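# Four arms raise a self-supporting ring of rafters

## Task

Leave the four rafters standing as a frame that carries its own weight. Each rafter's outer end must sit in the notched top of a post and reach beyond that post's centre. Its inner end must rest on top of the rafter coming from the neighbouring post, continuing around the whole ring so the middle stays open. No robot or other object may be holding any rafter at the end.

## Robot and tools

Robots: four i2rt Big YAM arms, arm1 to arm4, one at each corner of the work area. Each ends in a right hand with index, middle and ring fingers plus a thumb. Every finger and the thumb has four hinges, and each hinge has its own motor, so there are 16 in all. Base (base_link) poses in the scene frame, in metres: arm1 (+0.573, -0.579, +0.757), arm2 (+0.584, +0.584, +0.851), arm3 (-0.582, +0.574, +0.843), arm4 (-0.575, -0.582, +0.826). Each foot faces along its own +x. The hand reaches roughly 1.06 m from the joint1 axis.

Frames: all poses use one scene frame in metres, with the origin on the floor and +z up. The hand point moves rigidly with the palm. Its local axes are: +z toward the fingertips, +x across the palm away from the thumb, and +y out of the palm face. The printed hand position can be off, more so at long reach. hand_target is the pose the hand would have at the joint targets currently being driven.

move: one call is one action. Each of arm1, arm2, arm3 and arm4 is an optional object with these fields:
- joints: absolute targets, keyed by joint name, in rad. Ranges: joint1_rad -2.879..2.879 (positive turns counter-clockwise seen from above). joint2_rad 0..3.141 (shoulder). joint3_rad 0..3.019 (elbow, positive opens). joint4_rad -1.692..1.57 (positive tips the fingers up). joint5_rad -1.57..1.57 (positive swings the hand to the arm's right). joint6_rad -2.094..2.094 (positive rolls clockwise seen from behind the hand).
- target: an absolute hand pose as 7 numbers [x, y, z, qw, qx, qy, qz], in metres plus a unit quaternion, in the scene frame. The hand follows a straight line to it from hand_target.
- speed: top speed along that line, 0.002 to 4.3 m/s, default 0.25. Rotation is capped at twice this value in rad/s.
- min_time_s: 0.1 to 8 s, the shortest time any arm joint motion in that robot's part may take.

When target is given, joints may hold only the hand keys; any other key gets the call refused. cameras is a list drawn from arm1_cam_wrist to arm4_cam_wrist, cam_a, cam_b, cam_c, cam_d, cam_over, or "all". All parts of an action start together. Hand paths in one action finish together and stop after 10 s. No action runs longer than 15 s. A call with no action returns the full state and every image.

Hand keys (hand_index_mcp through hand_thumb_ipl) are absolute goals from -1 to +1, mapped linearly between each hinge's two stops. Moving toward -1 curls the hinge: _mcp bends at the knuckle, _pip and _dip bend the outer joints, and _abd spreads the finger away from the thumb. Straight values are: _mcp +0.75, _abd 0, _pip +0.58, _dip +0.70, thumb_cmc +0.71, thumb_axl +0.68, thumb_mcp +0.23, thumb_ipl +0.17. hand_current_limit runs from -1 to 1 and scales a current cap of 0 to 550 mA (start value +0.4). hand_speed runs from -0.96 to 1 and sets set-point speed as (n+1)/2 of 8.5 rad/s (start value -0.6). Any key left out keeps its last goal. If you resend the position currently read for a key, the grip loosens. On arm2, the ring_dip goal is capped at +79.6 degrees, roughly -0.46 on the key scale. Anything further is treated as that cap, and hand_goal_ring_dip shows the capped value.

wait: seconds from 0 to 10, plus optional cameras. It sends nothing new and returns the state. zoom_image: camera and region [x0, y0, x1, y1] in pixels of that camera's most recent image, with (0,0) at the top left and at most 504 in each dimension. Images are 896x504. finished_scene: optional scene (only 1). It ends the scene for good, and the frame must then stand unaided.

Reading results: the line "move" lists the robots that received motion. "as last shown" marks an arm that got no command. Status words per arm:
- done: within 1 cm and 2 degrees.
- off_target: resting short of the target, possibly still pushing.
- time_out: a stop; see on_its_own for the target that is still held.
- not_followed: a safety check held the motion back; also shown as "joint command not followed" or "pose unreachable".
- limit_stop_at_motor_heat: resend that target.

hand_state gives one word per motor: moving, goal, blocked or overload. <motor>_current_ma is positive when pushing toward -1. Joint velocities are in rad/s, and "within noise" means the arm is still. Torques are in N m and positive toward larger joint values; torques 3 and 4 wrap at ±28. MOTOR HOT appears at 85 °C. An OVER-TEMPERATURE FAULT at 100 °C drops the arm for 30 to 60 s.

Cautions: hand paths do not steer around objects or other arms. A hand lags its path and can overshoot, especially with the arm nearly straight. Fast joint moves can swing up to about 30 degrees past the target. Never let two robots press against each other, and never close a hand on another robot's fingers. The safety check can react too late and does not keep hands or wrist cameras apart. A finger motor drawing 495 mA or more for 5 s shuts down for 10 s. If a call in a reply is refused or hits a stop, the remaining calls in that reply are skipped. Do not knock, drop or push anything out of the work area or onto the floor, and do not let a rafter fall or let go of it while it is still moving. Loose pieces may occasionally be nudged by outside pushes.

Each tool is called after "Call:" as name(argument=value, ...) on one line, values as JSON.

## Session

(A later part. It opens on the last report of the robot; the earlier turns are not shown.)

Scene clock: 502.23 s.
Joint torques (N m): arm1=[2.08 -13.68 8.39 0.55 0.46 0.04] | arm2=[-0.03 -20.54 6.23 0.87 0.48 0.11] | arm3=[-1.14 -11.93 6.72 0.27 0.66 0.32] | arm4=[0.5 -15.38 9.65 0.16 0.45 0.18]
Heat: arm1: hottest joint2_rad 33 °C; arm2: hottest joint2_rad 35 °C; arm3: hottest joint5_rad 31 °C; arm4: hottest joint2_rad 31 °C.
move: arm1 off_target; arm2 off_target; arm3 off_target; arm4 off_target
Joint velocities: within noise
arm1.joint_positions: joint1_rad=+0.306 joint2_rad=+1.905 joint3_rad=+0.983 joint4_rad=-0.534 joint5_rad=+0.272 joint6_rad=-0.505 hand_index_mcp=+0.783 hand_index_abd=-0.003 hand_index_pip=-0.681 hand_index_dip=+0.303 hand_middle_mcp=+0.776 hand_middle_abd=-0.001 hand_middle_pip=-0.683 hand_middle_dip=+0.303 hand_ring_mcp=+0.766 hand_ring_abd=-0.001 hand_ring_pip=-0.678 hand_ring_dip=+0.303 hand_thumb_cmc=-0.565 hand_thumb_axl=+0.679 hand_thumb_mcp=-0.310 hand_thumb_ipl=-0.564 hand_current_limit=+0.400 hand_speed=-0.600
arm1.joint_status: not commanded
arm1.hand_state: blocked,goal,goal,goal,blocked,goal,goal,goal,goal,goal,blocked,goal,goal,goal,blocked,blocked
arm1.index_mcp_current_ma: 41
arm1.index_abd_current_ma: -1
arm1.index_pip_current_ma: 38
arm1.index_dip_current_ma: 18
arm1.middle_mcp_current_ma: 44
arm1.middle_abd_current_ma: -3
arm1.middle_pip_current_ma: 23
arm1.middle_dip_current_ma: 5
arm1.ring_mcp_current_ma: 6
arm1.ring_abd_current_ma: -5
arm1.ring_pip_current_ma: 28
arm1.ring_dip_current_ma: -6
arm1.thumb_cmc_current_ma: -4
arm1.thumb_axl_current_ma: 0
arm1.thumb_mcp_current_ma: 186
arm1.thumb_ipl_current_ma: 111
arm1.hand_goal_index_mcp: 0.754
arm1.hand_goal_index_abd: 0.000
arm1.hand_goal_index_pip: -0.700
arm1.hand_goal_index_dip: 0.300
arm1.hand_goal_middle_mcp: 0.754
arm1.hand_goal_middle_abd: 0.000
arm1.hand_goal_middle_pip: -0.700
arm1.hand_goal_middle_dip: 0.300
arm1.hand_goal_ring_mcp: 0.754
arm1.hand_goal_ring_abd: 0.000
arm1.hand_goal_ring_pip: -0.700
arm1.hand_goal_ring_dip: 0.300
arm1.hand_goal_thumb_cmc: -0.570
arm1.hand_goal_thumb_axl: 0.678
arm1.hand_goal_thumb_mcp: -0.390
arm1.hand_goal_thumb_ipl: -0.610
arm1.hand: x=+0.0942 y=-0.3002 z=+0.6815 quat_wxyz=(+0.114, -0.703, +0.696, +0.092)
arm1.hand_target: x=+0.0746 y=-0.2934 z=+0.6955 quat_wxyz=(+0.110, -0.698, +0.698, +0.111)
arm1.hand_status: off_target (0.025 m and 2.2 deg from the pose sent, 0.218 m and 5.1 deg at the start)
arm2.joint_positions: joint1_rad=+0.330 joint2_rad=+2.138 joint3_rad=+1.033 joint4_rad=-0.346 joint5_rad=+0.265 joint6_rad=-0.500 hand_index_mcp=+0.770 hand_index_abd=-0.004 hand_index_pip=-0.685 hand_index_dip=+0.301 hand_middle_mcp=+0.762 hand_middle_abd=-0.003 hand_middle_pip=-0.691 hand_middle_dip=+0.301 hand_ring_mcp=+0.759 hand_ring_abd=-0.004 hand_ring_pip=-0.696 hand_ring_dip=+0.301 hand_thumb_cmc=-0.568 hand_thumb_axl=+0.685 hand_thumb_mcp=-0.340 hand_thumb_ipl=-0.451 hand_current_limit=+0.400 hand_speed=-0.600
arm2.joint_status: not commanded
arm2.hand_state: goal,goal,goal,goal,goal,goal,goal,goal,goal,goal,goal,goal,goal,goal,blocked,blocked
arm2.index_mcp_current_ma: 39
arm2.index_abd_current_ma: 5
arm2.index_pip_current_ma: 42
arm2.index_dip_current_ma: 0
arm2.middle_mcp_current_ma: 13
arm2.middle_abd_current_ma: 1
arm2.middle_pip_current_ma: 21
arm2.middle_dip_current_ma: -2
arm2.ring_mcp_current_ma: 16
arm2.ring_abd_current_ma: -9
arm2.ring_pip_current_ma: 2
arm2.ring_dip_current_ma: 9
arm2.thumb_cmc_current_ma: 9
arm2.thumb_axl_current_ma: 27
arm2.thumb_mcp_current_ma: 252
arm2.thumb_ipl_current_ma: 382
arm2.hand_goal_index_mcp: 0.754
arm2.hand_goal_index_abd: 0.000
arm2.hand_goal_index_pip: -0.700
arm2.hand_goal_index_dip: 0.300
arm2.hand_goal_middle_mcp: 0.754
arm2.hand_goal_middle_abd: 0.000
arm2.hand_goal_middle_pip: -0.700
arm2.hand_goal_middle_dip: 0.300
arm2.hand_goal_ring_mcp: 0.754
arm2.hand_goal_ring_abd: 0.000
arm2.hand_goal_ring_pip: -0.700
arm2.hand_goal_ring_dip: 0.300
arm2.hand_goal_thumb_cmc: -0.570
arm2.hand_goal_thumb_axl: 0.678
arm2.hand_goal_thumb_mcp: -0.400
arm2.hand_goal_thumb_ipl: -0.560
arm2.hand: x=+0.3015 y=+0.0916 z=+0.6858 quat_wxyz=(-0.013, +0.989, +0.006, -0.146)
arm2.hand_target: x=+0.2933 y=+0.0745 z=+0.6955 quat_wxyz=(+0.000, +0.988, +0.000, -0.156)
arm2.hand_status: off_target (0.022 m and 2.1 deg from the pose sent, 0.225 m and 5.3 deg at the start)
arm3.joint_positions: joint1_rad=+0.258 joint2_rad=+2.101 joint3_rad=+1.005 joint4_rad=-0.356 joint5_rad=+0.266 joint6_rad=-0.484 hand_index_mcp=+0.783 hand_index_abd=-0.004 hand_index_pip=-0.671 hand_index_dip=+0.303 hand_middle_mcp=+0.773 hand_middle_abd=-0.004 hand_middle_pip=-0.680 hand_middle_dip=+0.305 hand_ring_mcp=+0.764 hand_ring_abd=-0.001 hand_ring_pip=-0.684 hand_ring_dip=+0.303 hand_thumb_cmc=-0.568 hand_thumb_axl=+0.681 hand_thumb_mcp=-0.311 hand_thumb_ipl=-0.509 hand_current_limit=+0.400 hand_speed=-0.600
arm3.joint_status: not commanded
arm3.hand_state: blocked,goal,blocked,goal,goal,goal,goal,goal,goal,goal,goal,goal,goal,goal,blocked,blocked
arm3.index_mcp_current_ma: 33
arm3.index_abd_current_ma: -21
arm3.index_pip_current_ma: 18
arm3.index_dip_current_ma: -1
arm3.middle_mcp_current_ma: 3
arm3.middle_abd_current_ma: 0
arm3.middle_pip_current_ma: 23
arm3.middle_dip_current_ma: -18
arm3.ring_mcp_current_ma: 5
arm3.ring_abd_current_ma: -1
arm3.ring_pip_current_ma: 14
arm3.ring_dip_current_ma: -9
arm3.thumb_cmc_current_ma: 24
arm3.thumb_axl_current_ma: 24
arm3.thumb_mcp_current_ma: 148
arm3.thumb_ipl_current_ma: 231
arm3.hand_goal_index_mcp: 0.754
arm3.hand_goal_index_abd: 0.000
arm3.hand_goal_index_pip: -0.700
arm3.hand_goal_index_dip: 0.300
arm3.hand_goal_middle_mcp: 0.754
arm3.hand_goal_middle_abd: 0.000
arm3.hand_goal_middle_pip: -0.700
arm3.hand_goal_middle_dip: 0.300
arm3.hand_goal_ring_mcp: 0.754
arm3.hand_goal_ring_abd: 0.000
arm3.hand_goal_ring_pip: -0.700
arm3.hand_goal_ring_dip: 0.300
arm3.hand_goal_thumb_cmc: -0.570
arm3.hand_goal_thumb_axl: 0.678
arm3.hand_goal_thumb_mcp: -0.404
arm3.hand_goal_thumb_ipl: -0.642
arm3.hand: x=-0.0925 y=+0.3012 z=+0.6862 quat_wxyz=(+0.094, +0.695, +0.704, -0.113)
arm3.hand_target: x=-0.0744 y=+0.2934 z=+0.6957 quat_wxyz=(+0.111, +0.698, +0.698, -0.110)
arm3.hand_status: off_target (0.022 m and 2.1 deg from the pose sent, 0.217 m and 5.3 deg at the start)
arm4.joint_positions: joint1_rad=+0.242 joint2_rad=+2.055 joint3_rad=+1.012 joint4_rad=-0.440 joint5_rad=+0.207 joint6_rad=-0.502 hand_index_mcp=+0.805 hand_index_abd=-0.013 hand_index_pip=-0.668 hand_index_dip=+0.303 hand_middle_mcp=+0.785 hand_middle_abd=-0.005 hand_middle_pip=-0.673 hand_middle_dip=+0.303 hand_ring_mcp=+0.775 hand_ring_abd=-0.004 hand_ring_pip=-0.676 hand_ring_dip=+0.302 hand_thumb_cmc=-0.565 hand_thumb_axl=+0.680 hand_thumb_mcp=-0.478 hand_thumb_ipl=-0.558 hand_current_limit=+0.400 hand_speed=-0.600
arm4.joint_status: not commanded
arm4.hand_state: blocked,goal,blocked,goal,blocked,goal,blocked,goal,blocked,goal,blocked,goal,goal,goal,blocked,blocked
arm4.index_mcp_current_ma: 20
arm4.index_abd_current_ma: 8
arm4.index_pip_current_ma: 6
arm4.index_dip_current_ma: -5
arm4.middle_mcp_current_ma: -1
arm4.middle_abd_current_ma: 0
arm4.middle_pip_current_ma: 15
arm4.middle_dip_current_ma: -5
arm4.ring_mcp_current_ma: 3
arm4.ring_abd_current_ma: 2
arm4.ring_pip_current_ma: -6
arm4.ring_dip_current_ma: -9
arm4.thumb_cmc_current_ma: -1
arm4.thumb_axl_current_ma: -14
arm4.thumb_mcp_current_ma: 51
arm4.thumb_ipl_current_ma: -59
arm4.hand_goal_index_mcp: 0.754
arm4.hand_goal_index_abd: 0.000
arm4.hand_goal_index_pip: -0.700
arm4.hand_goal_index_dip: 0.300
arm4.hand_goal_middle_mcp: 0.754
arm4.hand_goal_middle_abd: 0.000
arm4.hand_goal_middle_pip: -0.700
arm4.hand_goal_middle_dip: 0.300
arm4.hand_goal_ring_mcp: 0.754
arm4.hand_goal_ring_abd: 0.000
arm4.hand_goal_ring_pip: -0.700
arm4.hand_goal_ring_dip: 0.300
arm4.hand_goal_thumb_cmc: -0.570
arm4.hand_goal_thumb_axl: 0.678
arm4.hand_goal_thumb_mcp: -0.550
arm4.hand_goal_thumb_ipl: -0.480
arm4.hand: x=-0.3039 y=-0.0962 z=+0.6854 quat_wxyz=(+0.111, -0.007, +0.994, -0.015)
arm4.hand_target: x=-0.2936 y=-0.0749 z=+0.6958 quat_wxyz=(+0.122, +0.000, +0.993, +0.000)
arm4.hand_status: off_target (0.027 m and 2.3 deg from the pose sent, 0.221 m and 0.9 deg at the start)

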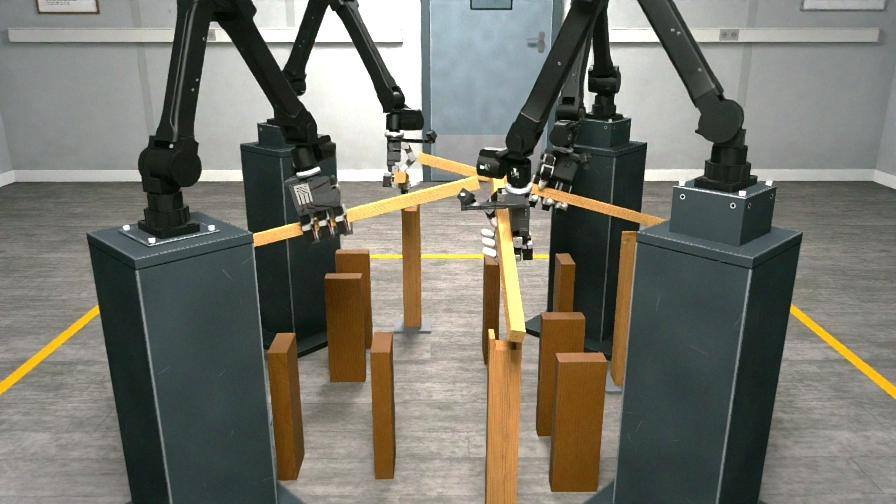

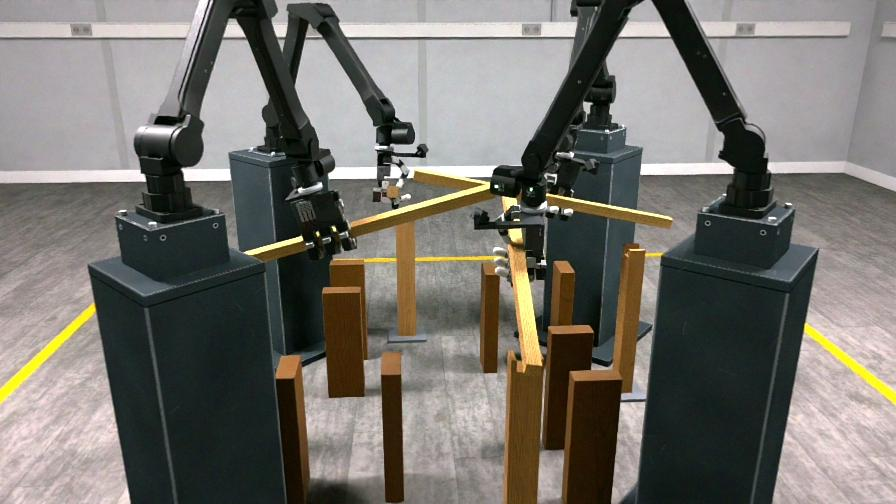

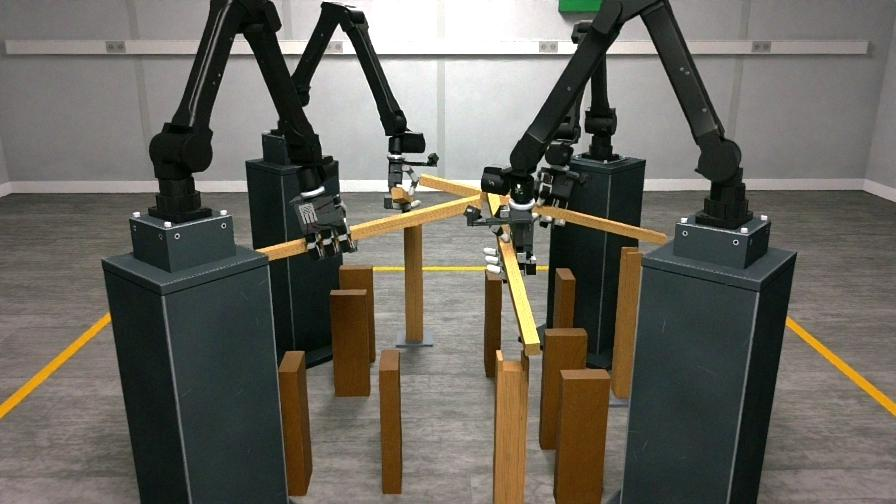

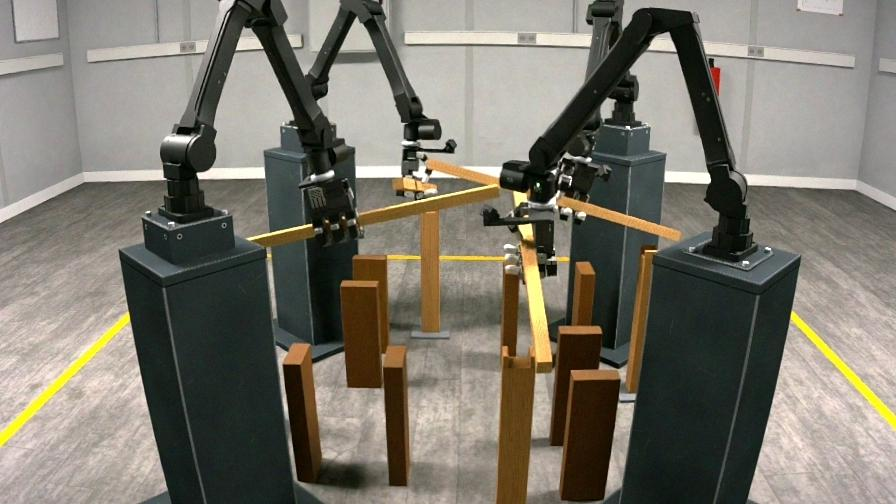

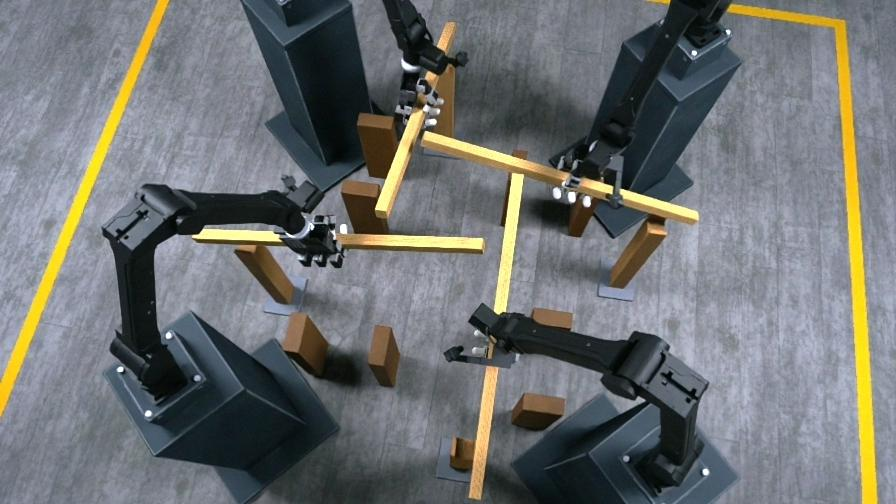

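Call:
move(arm1={"target":[0.060,-0.226,0.695,-0.11061,0.6984,-0.6984,-0.11061],"speed":0.06}, arm2={"target":[0.226,0.060,0.695,0,0.98769,0,-0.15643],"speed":0.06}, arm3={"target":[-0.060,0.226,0.695,0.11061,0.6984,0.6984,-0.11061],"speed":0.06}, arm4={"target":[-0.226,-0.058,0.695,0.12187,0,0.99255,0],"speed":0.06}, cameras=["cam_a","cam_b","cam_c","cam_d","cam_over"])

Call:
zoom_image(camera="cam_a", region=[440, 280, 600, 400])

Call:
zoom_image(camera="cam_b", region=[440, 300, 600, 420])

Call:
zoom_image(camera="cam_c", region=[440, 300, 600, 420])

Call:
zoom_image(camera="cam_d", region=[440, 300, 600, 420])

Scene clock: 512.67 s.
Joint torques (N m): arm1=[-0.03 -15.38 9.63 0.42 0.13 -0.17] | arm2=[-0.91 -22.12 7.13 0.94 0.28 -0.01] | arm3=[-2.43 -13.16 7.72 0.31 0.48 0.11] | arm4=[-0.15 -16.91 10.81 0.24 0.21 -0.08]
Heat: arm1: hottest joint3_rad 34 °C; arm2: hottest joint2_rad 35 °C; arm3: hottest joint5_rad 32 °C; arm4: hottest joint3_rad 32 °C.
move: arm1 off_target; arm2 off_target; arm3 off_target; arm4 off_target
Joint velocities: within noise
arm1.joint_positions: joint1_rad=+0.220 joint2_rad=+1.983 joint3_rad=+1.119 joint4_rad=-0.568 joint5_rad=+0.263 joint6_rad=-0.589 hand_index_mcp=+0.783 hand_index_abd=-0.003 hand_index_pip=-0.681 hand_index_dip=+0.303 hand_middle_mcp=+0.776 hand_middle_abd=-0.001 hand_middle_pip=-0.683 hand_middle_dip=+0.303 hand_ring_mcp=+0.766 hand_ring_abd=-0.001 hand_ring_pip=-0.678 hand_ring_dip=+0.303 hand_thumb_cmc=-0.565 hand_thumb_axl=+0.679 hand_thumb_mcp=-0.310 hand_thumb_ipl=-0.564 hand_current_limit=+0.400 hand_speed=-0.600
arm1.joint_status: not commanded
arm1.hand_state: blocked,goal,goal,goal,blocked,goal,goal,goal,goal,goal,blocked,goal,goal,goal,blocked,blocked
arm1.index_mcp_current_ma: 40
arm1.index_abd_current_ma: -9
arm1.index_pip_current_ma: 30
arm1.index_dip_current_ma: 17
arm1.middle_mcp_current_ma: 40
arm1.middle_abd_current_ma: -1
arm1.middle_pip_current_ma: 18
arm1.middle_dip_current_ma: 22
arm1.ring_mcp_current_ma: 16
arm1.ring_abd_current_ma: -11
arm1.ring_pip_current_ma: 33
arm1.ring_dip_current_ma: 3
arm1.thumb_cmc_current_ma: 5
arm1.thumb_axl_current_ma: -11
arm1.thumb_mcp_current_ma: 203
arm1.thumb_ipl_current_ma: 110
arm1.hand_goal_index_mcp: 0.754
arm1.hand_goal_index_abd: 0.000
arm1.hand_goal_index_pip: -0.700
arm1.hand_goal_index_dip: 0.300
arm1.hand_goal_middle_mcp: 0.754
arm1.hand_goal_middle_abd: 0.000
arm1.hand_goal_middle_pip: -0.700
arm1.hand_goal_middle_dip: 0.300
arm1.hand_goal_ring_mcp: 0.754
arm1.hand_goal_ring_abd: 0.000
arm1.hand_goal_ring_pip: -0.700
arm1.hand_goal_ring_dip: 0.300
arm1.hand_goal_thumb_cmc: -0.570
arm1.hand_goal_thumb_axl: 0.678
arm1.hand_goal_thumb_mcp: -0.390
arm1.hand_goal_thumb_ipl: -0.610
arm1.hand: x=+0.0759 y=-0.2419 z=+0.6799 quat_wxyz=(+0.114, -0.701, +0.698, +0.093)
arm1.hand_target: x=+0.0609 y=-0.2265 z=+0.6956 quat_wxyz=(+0.111, -0.698, +0.698, +0.111)
arm1.hand_status: off_target (0.027 m and 2.1 deg from the pose sent, 0.083 m and 2.2 deg at the start)
arm2.joint_positions: joint1_rad=+0.239 joint2_rad=+2.199 joint3_rad=+1.169 joint4_rad=-0.401 joint5_rad=+0.253 joint6_rad=-0.589 hand_index_mcp=+0.770 hand_index_abd=-0.004 hand_index_pip=-0.685 hand_index_dip=+0.301 hand_middle_mcp=+0.762 hand_middle_abd=-0.003 hand_middle_pip=-0.691 hand_middle_dip=+0.301 hand_ring_mcp=+0.759 hand_ring_abd=-0.004 hand_ring_pip=-0.696 hand_ring_dip=+0.301 hand_thumb_cmc=-0.568 hand_thumb_axl=+0.685 hand_thumb_mcp=-0.340 hand_thumb_ipl=-0.451 hand_current_limit=+0.400 hand_speed=-0.600
arm2.joint_status: not commanded
arm2.hand_state: goal,goal,goal,goal,goal,goal,goal,goal,goal,goal,goal,goal,goal,goal,blocked,blocked
arm2.index_mcp_current_ma: 39
arm2.index_abd_current_ma: -5
arm2.index_pip_current_ma: 43
arm2.index_dip_current_ma: 0
arm2.middle_mcp_current_ma: 9
arm2.middle_abd_current_ma: -4
arm2.middle_pip_current_ma: 20
arm2.middle_dip_current_ma: -1
arm2.ring_mcp_current_ma: 17
arm2.ring_abd_current_ma: -12
arm2.ring_pip_current_ma: 3
arm2.ring_dip_current_ma: 3
arm2.thumb_cmc_current_ma: 9
arm2.thumb_axl_current_ma: 28
arm2.thumb_mcp_current_ma: 249
arm2.thumb_ipl_current_ma: 384
arm2.hand_goal_index_mcp: 0.754
arm2.hand_goal_index_abd: 0.000
arm2.hand_goal_index_pip: -0.700
arm2.hand_goal_index_dip: 0.300
arm2.hand_goal_middle_mcp: 0.754
arm2.hand_goal_middle_abd: 0.000
arm2.hand_goal_middle_pip: -0.700
arm2.hand_goal_middle_dip: 0.300
arm2.hand_goal_ring_mcp: 0.754
arm2.hand_goal_ring_abd: 0.000
arm2.hand_goal_ring_pip: -0.700
arm2.hand_goal_ring_dip: 0.300
arm2.hand_goal_thumb_cmc: -0.570
arm2.hand_goal_thumb_axl: 0.678
arm2.hand_goal_thumb_mcp: -0.400
arm2.hand_goal_thumb_ipl: -0.560
arm2.hand: x=+0.2412 y=+0.0763 z=+0.6836 quat_wxyz=(-0.014, +0.989, +0.004, -0.145)
arm2.hand_target: x=+0.2264 y=+0.0607 z=+0.6957 quat_wxyz=(+0.000, +0.988, +0.000, -0.157)
arm2.hand_status: off_target (0.025 m and 2.1 deg from the pose sent, 0.082 m and 2.1 deg at the start)
arm3.joint_positions: joint1_rad=+0.164 joint2_rad=+2.161 joint3_rad=+1.137 joint4_rad=-0.405 joint5_rad=+0.253 joint6_rad=-0.571 hand_index_mcp=+0.783 hand_index_abd=-0.003 hand_index_pip=-0.671 hand_index_dip=+0.303 hand_middle_mcp=+0.773 hand_middle_abd=-0.004 hand_middle_pip=-0.680 hand_middle_dip=+0.305 hand_ring_mcp=+0.764 hand_ring_abd=-0.001 hand_ring_pip=-0.684 hand_ring_dip=+0.303 hand_thumb_cmc=-0.569 hand_thumb_axl=+0.681 hand_thumb_mcp=-0.311 hand_thumb_ipl=-0.509 hand_current_limit=+0.400 hand_speed=-0.600
arm3.joint_status: not commanded
arm3.hand_state: blocked,goal,blocked,goal,goal,goal,goal,goal,goal,goal,goal,goal,goal,goal,blocked,blocked
arm3.index_mcp_current_ma: 33
arm3.index_abd_current_ma: 3
arm3.index_pip_current_ma: 25
arm3.index_dip_current_ma: 12
arm3.middle_mcp_current_ma: 11
arm3.middle_abd_current_ma: -12
arm3.middle_pip_current_ma: 28
arm3.middle_dip_current_ma: -18
arm3.ring_mcp_current_ma: -3
arm3.ring_abd_current_ma: 6
arm3.ring_pip_current_ma: 5
arm3.ring_dip_current_ma: 6
arm3.thumb_cmc_current_ma: 18
arm3.thumb_axl_current_ma: -2
arm3.thumb_mcp_current_ma: 151
arm3.thumb_ipl_current_ma: 235
arm3.hand_goal_index_mcp: 0.754
arm3.hand_goal_index_abd: 0.000
arm3.hand_goal_index_pip: -0.700
arm3.hand_goal_index_dip: 0.300
arm3.hand_goal_middle_mcp: 0.754
arm3.hand_goal_middle_abd: 0.000
arm3.hand_goal_middle_pip: -0.700
arm3.hand_goal_middle_dip: 0.300
arm3.hand_goal_ring_mcp: 0.754
arm3.hand_goal_ring_abd: 0.000
arm3.hand_goal_ring_pip: -0.700
arm3.hand_goal_ring_dip: 0.300
arm3.hand_goal_thumb_cmc: -0.570
arm3.hand_goal_thumb_axl: 0.678
arm3.hand_goal_thumb_mcp: -0.404
arm3.hand_goal_thumb_ipl: -0.642
arm3.hand: x=-0.0773 y=+0.2411 z=+0.6840 quat_wxyz=(+0.093, +0.698, +0.701, -0.113)
arm3.hand_target: x=-0.0608 y=+0.2264 z=+0.6957 quat_wxyz=(+0.111, +0.699, +0.698, -0.111)
arm3.hand_status: off_target (0.025 m and 2.0 deg from the pose sent, 0.082 m and 2.1 deg at the start)
arm4.joint_positions: joint1_rad=+0.155 joint2_rad=+2.125 joint3_rad=+1.156 joint4_rad=-0.500 joint5_rad=+0.200 joint6_rad=-0.578 hand_index_mcp=+0.805 hand_index_abd=-0.013 hand_index_pip=-0.668 hand_index_dip=+0.303 hand_middle_mcp=+0.785 hand_middle_abd=-0.005 hand_middle_pip=-0.673 hand_middle_dip=+0.303 hand_ring_mcp=+0.775 hand_ring_abd=-0.004 hand_ring_pip=-0.676 hand_ring_dip=+0.302 hand_thumb_cmc=-0.565 hand_thumb_axl=+0.680 hand_thumb_mcp=-0.478 hand_thumb_ipl=-0.558 hand_current_limit=+0.400 hand_speed=-0.600
arm4.joint_status: not commanded
arm4.hand_state: blocked,goal,blocked,goal,blocked,goal,blocked,goal,blocked,goal,blocked,goal,goal,goal,blocked,blocked
arm4.index_mcp_current_ma: 33
arm4.index_abd_current_ma: -2
arm4.index_pip_current_ma: 2
arm4.index_dip_current_ma: 11
arm4.middle_mcp_current_ma: 5
arm4.middle_abd_current_ma: -2
arm4.middle_pip_current_ma: 6
arm4.middle_dip_current_ma: -6
arm4.ring_mcp_current_ma: 15
arm4.ring_abd_current_ma: -27
arm4.ring_pip_current_ma: -4
arm4.ring_dip_current_ma: 0
arm4.thumb_cmc_current_ma: 5
arm4.thumb_axl_current_ma: 7
arm4.thumb_mcp_current_ma: 37
arm4.thumb_ipl_current_ma: -60
arm4.hand_goal_index_mcp: 0.754
arm4.hand_goal_index_abd: 0.000
arm4.hand_goal_index_pip: -0.700
arm4.hand_goal_index_dip: 0.300
arm4.hand_goal_middle_mcp: 0.754
arm4.hand_goal_middle_abd: 0.000
arm4.hand_goal_middle_pip: -0.700
arm4.hand_goal_middle_dip: 0.300
arm4.hand_goal_ring_mcp: 0.754
arm4.hand_goal_ring_abd: 0.000
arm4.hand_goal_ring_pip: -0.700
arm4.hand_goal_ring_dip: 0.300
arm4.hand_goal_thumb_cmc: -0.570
arm4.hand_goal_thumb_axl: 0.678
arm4.hand_goal_thumb_mcp: -0.550
arm4.hand_goal_thumb_ipl: -0.480
arm4.hand: x=-0.2436 y=-0.0786 z=+0.6834 quat_wxyz=(+0.111, -0.001, +0.994, -0.015)
arm4.hand_target: x=-0.2266 y=-0.0592 z=+0.6958 quat_wxyz=(+0.122, +0.000, +0.993, +0.000)
arm4.hand_status: off_target (0.029 m and 2.2 deg from the pose sent, 0.087 m and 2.2 deg at the start)

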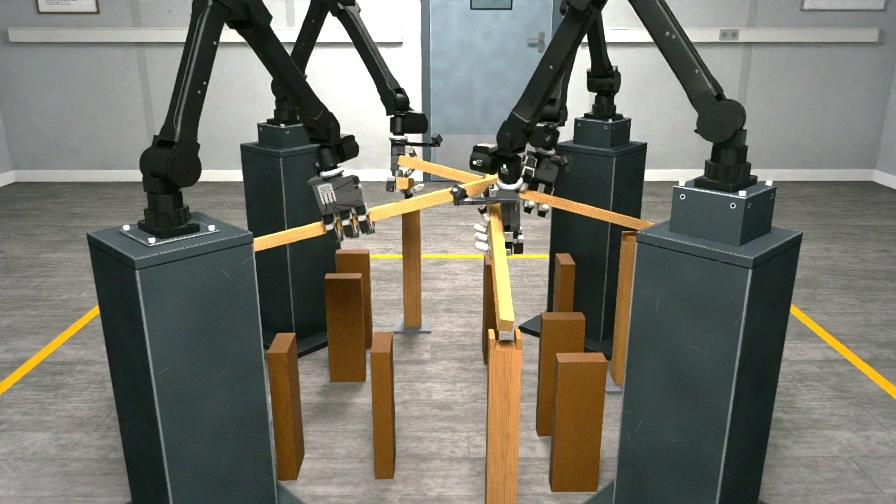

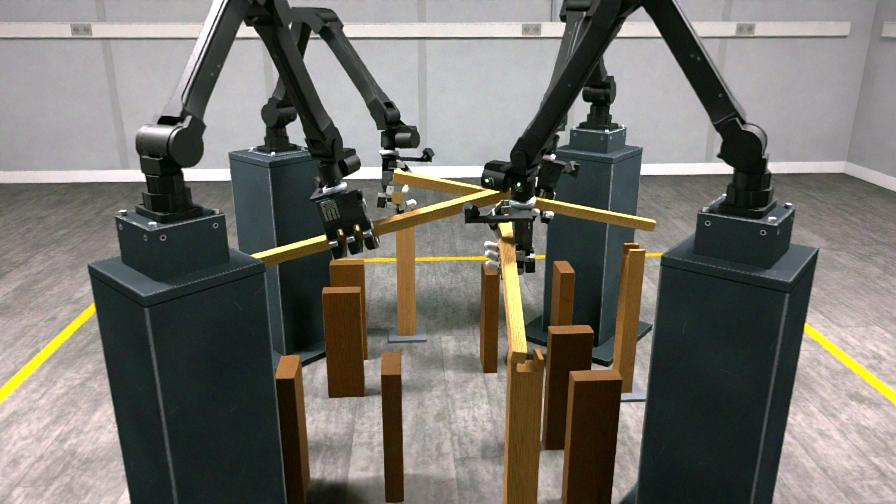

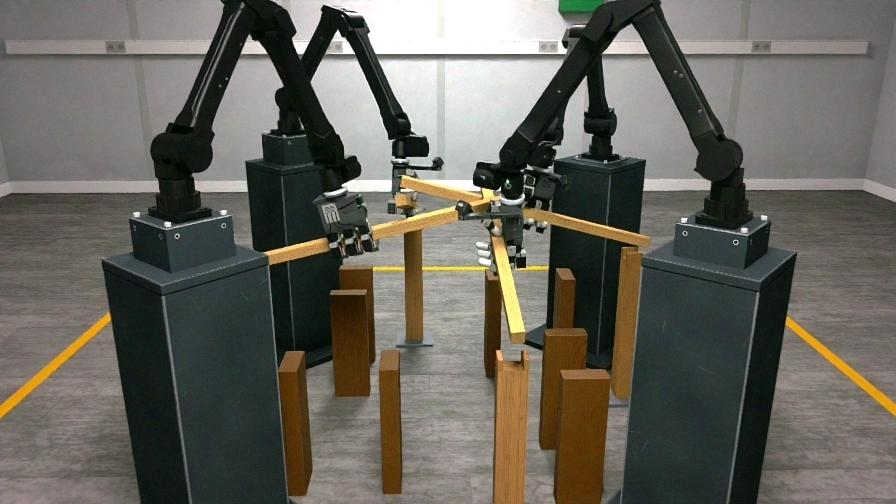

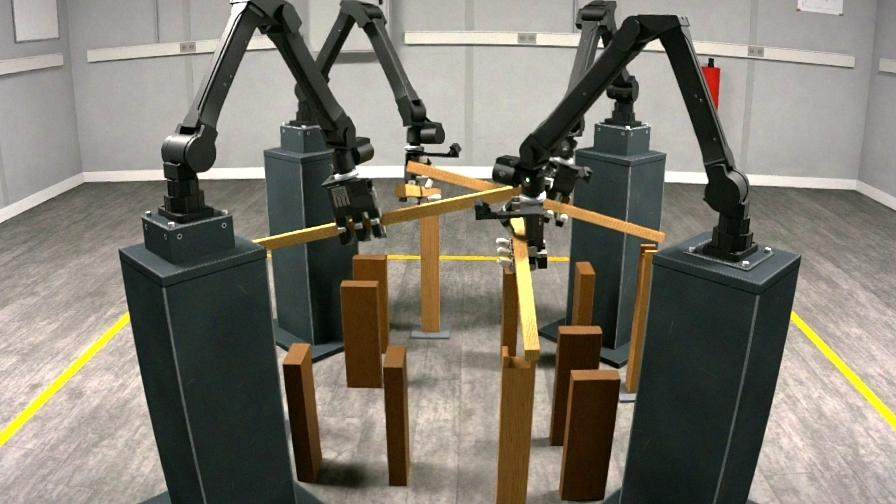

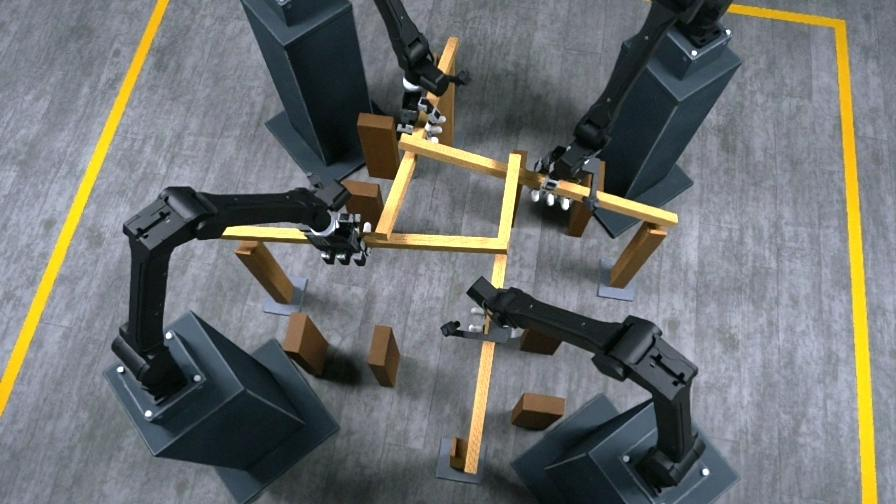

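Scaled by 3.150.

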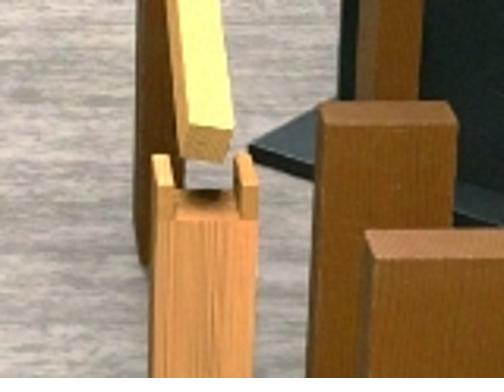

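Scaled by 3.150.

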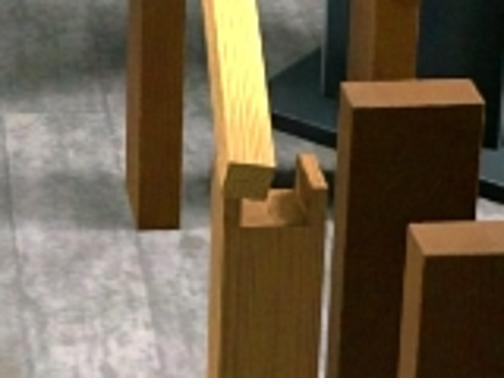

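Scaled by 3.150.

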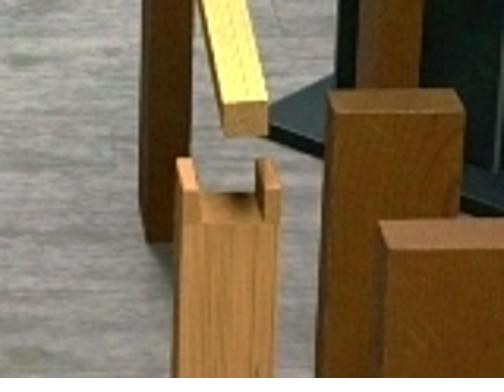

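Scaled by 3.150.

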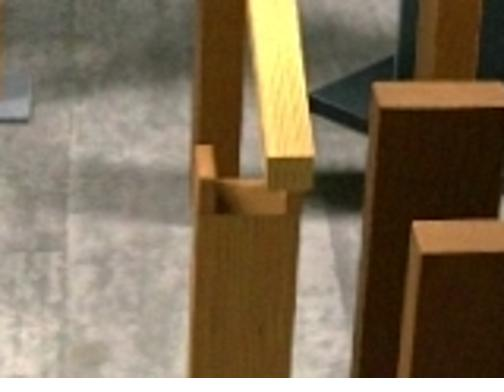

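Call:
zoom_image(camera="cam_d", region=[580, 190, 700, 290])

Call:
zoom_image(camera="cam_c", region=[580, 190, 700, 290])

Call:
zoom_image(camera="cam_b", region=[580, 190, 700, 290])

Call:
zoom_image(camera="cam_a", region=[580, 190, 700, 290])

Call:
zoom_image(camera="cam_over", region=[200, 20, 700, 500])

Scaled by 4.200.

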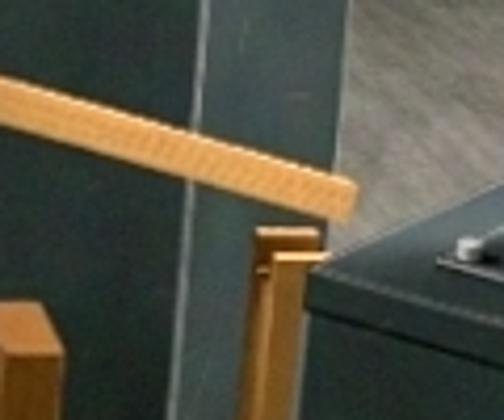

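Scaled by 4.200.

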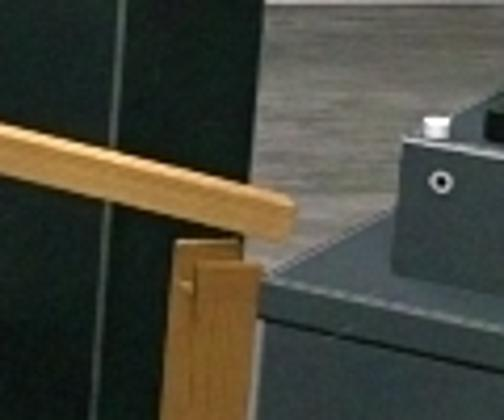

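Scaled by 4.200.

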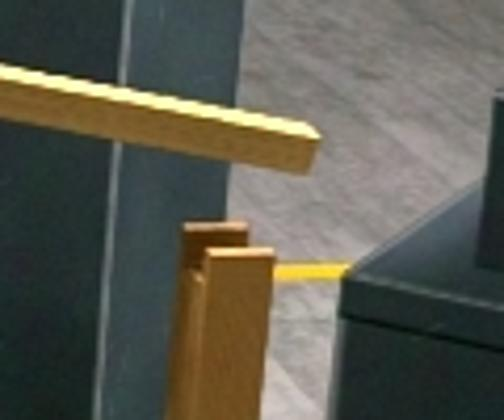

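Scaled by 4.200.

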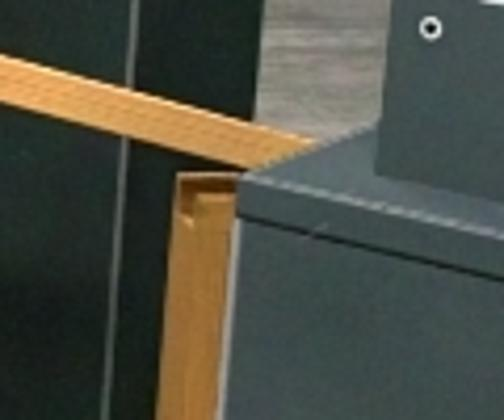

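Scaled by 1.008.

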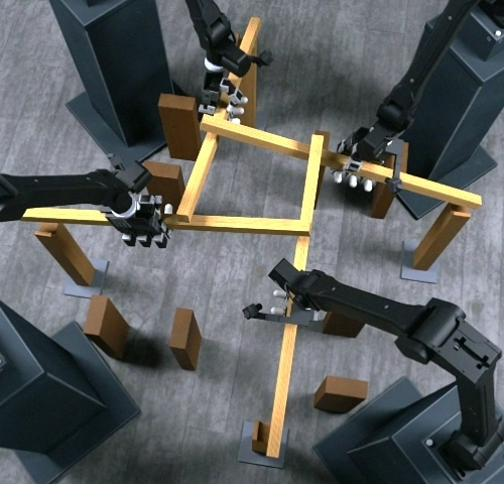

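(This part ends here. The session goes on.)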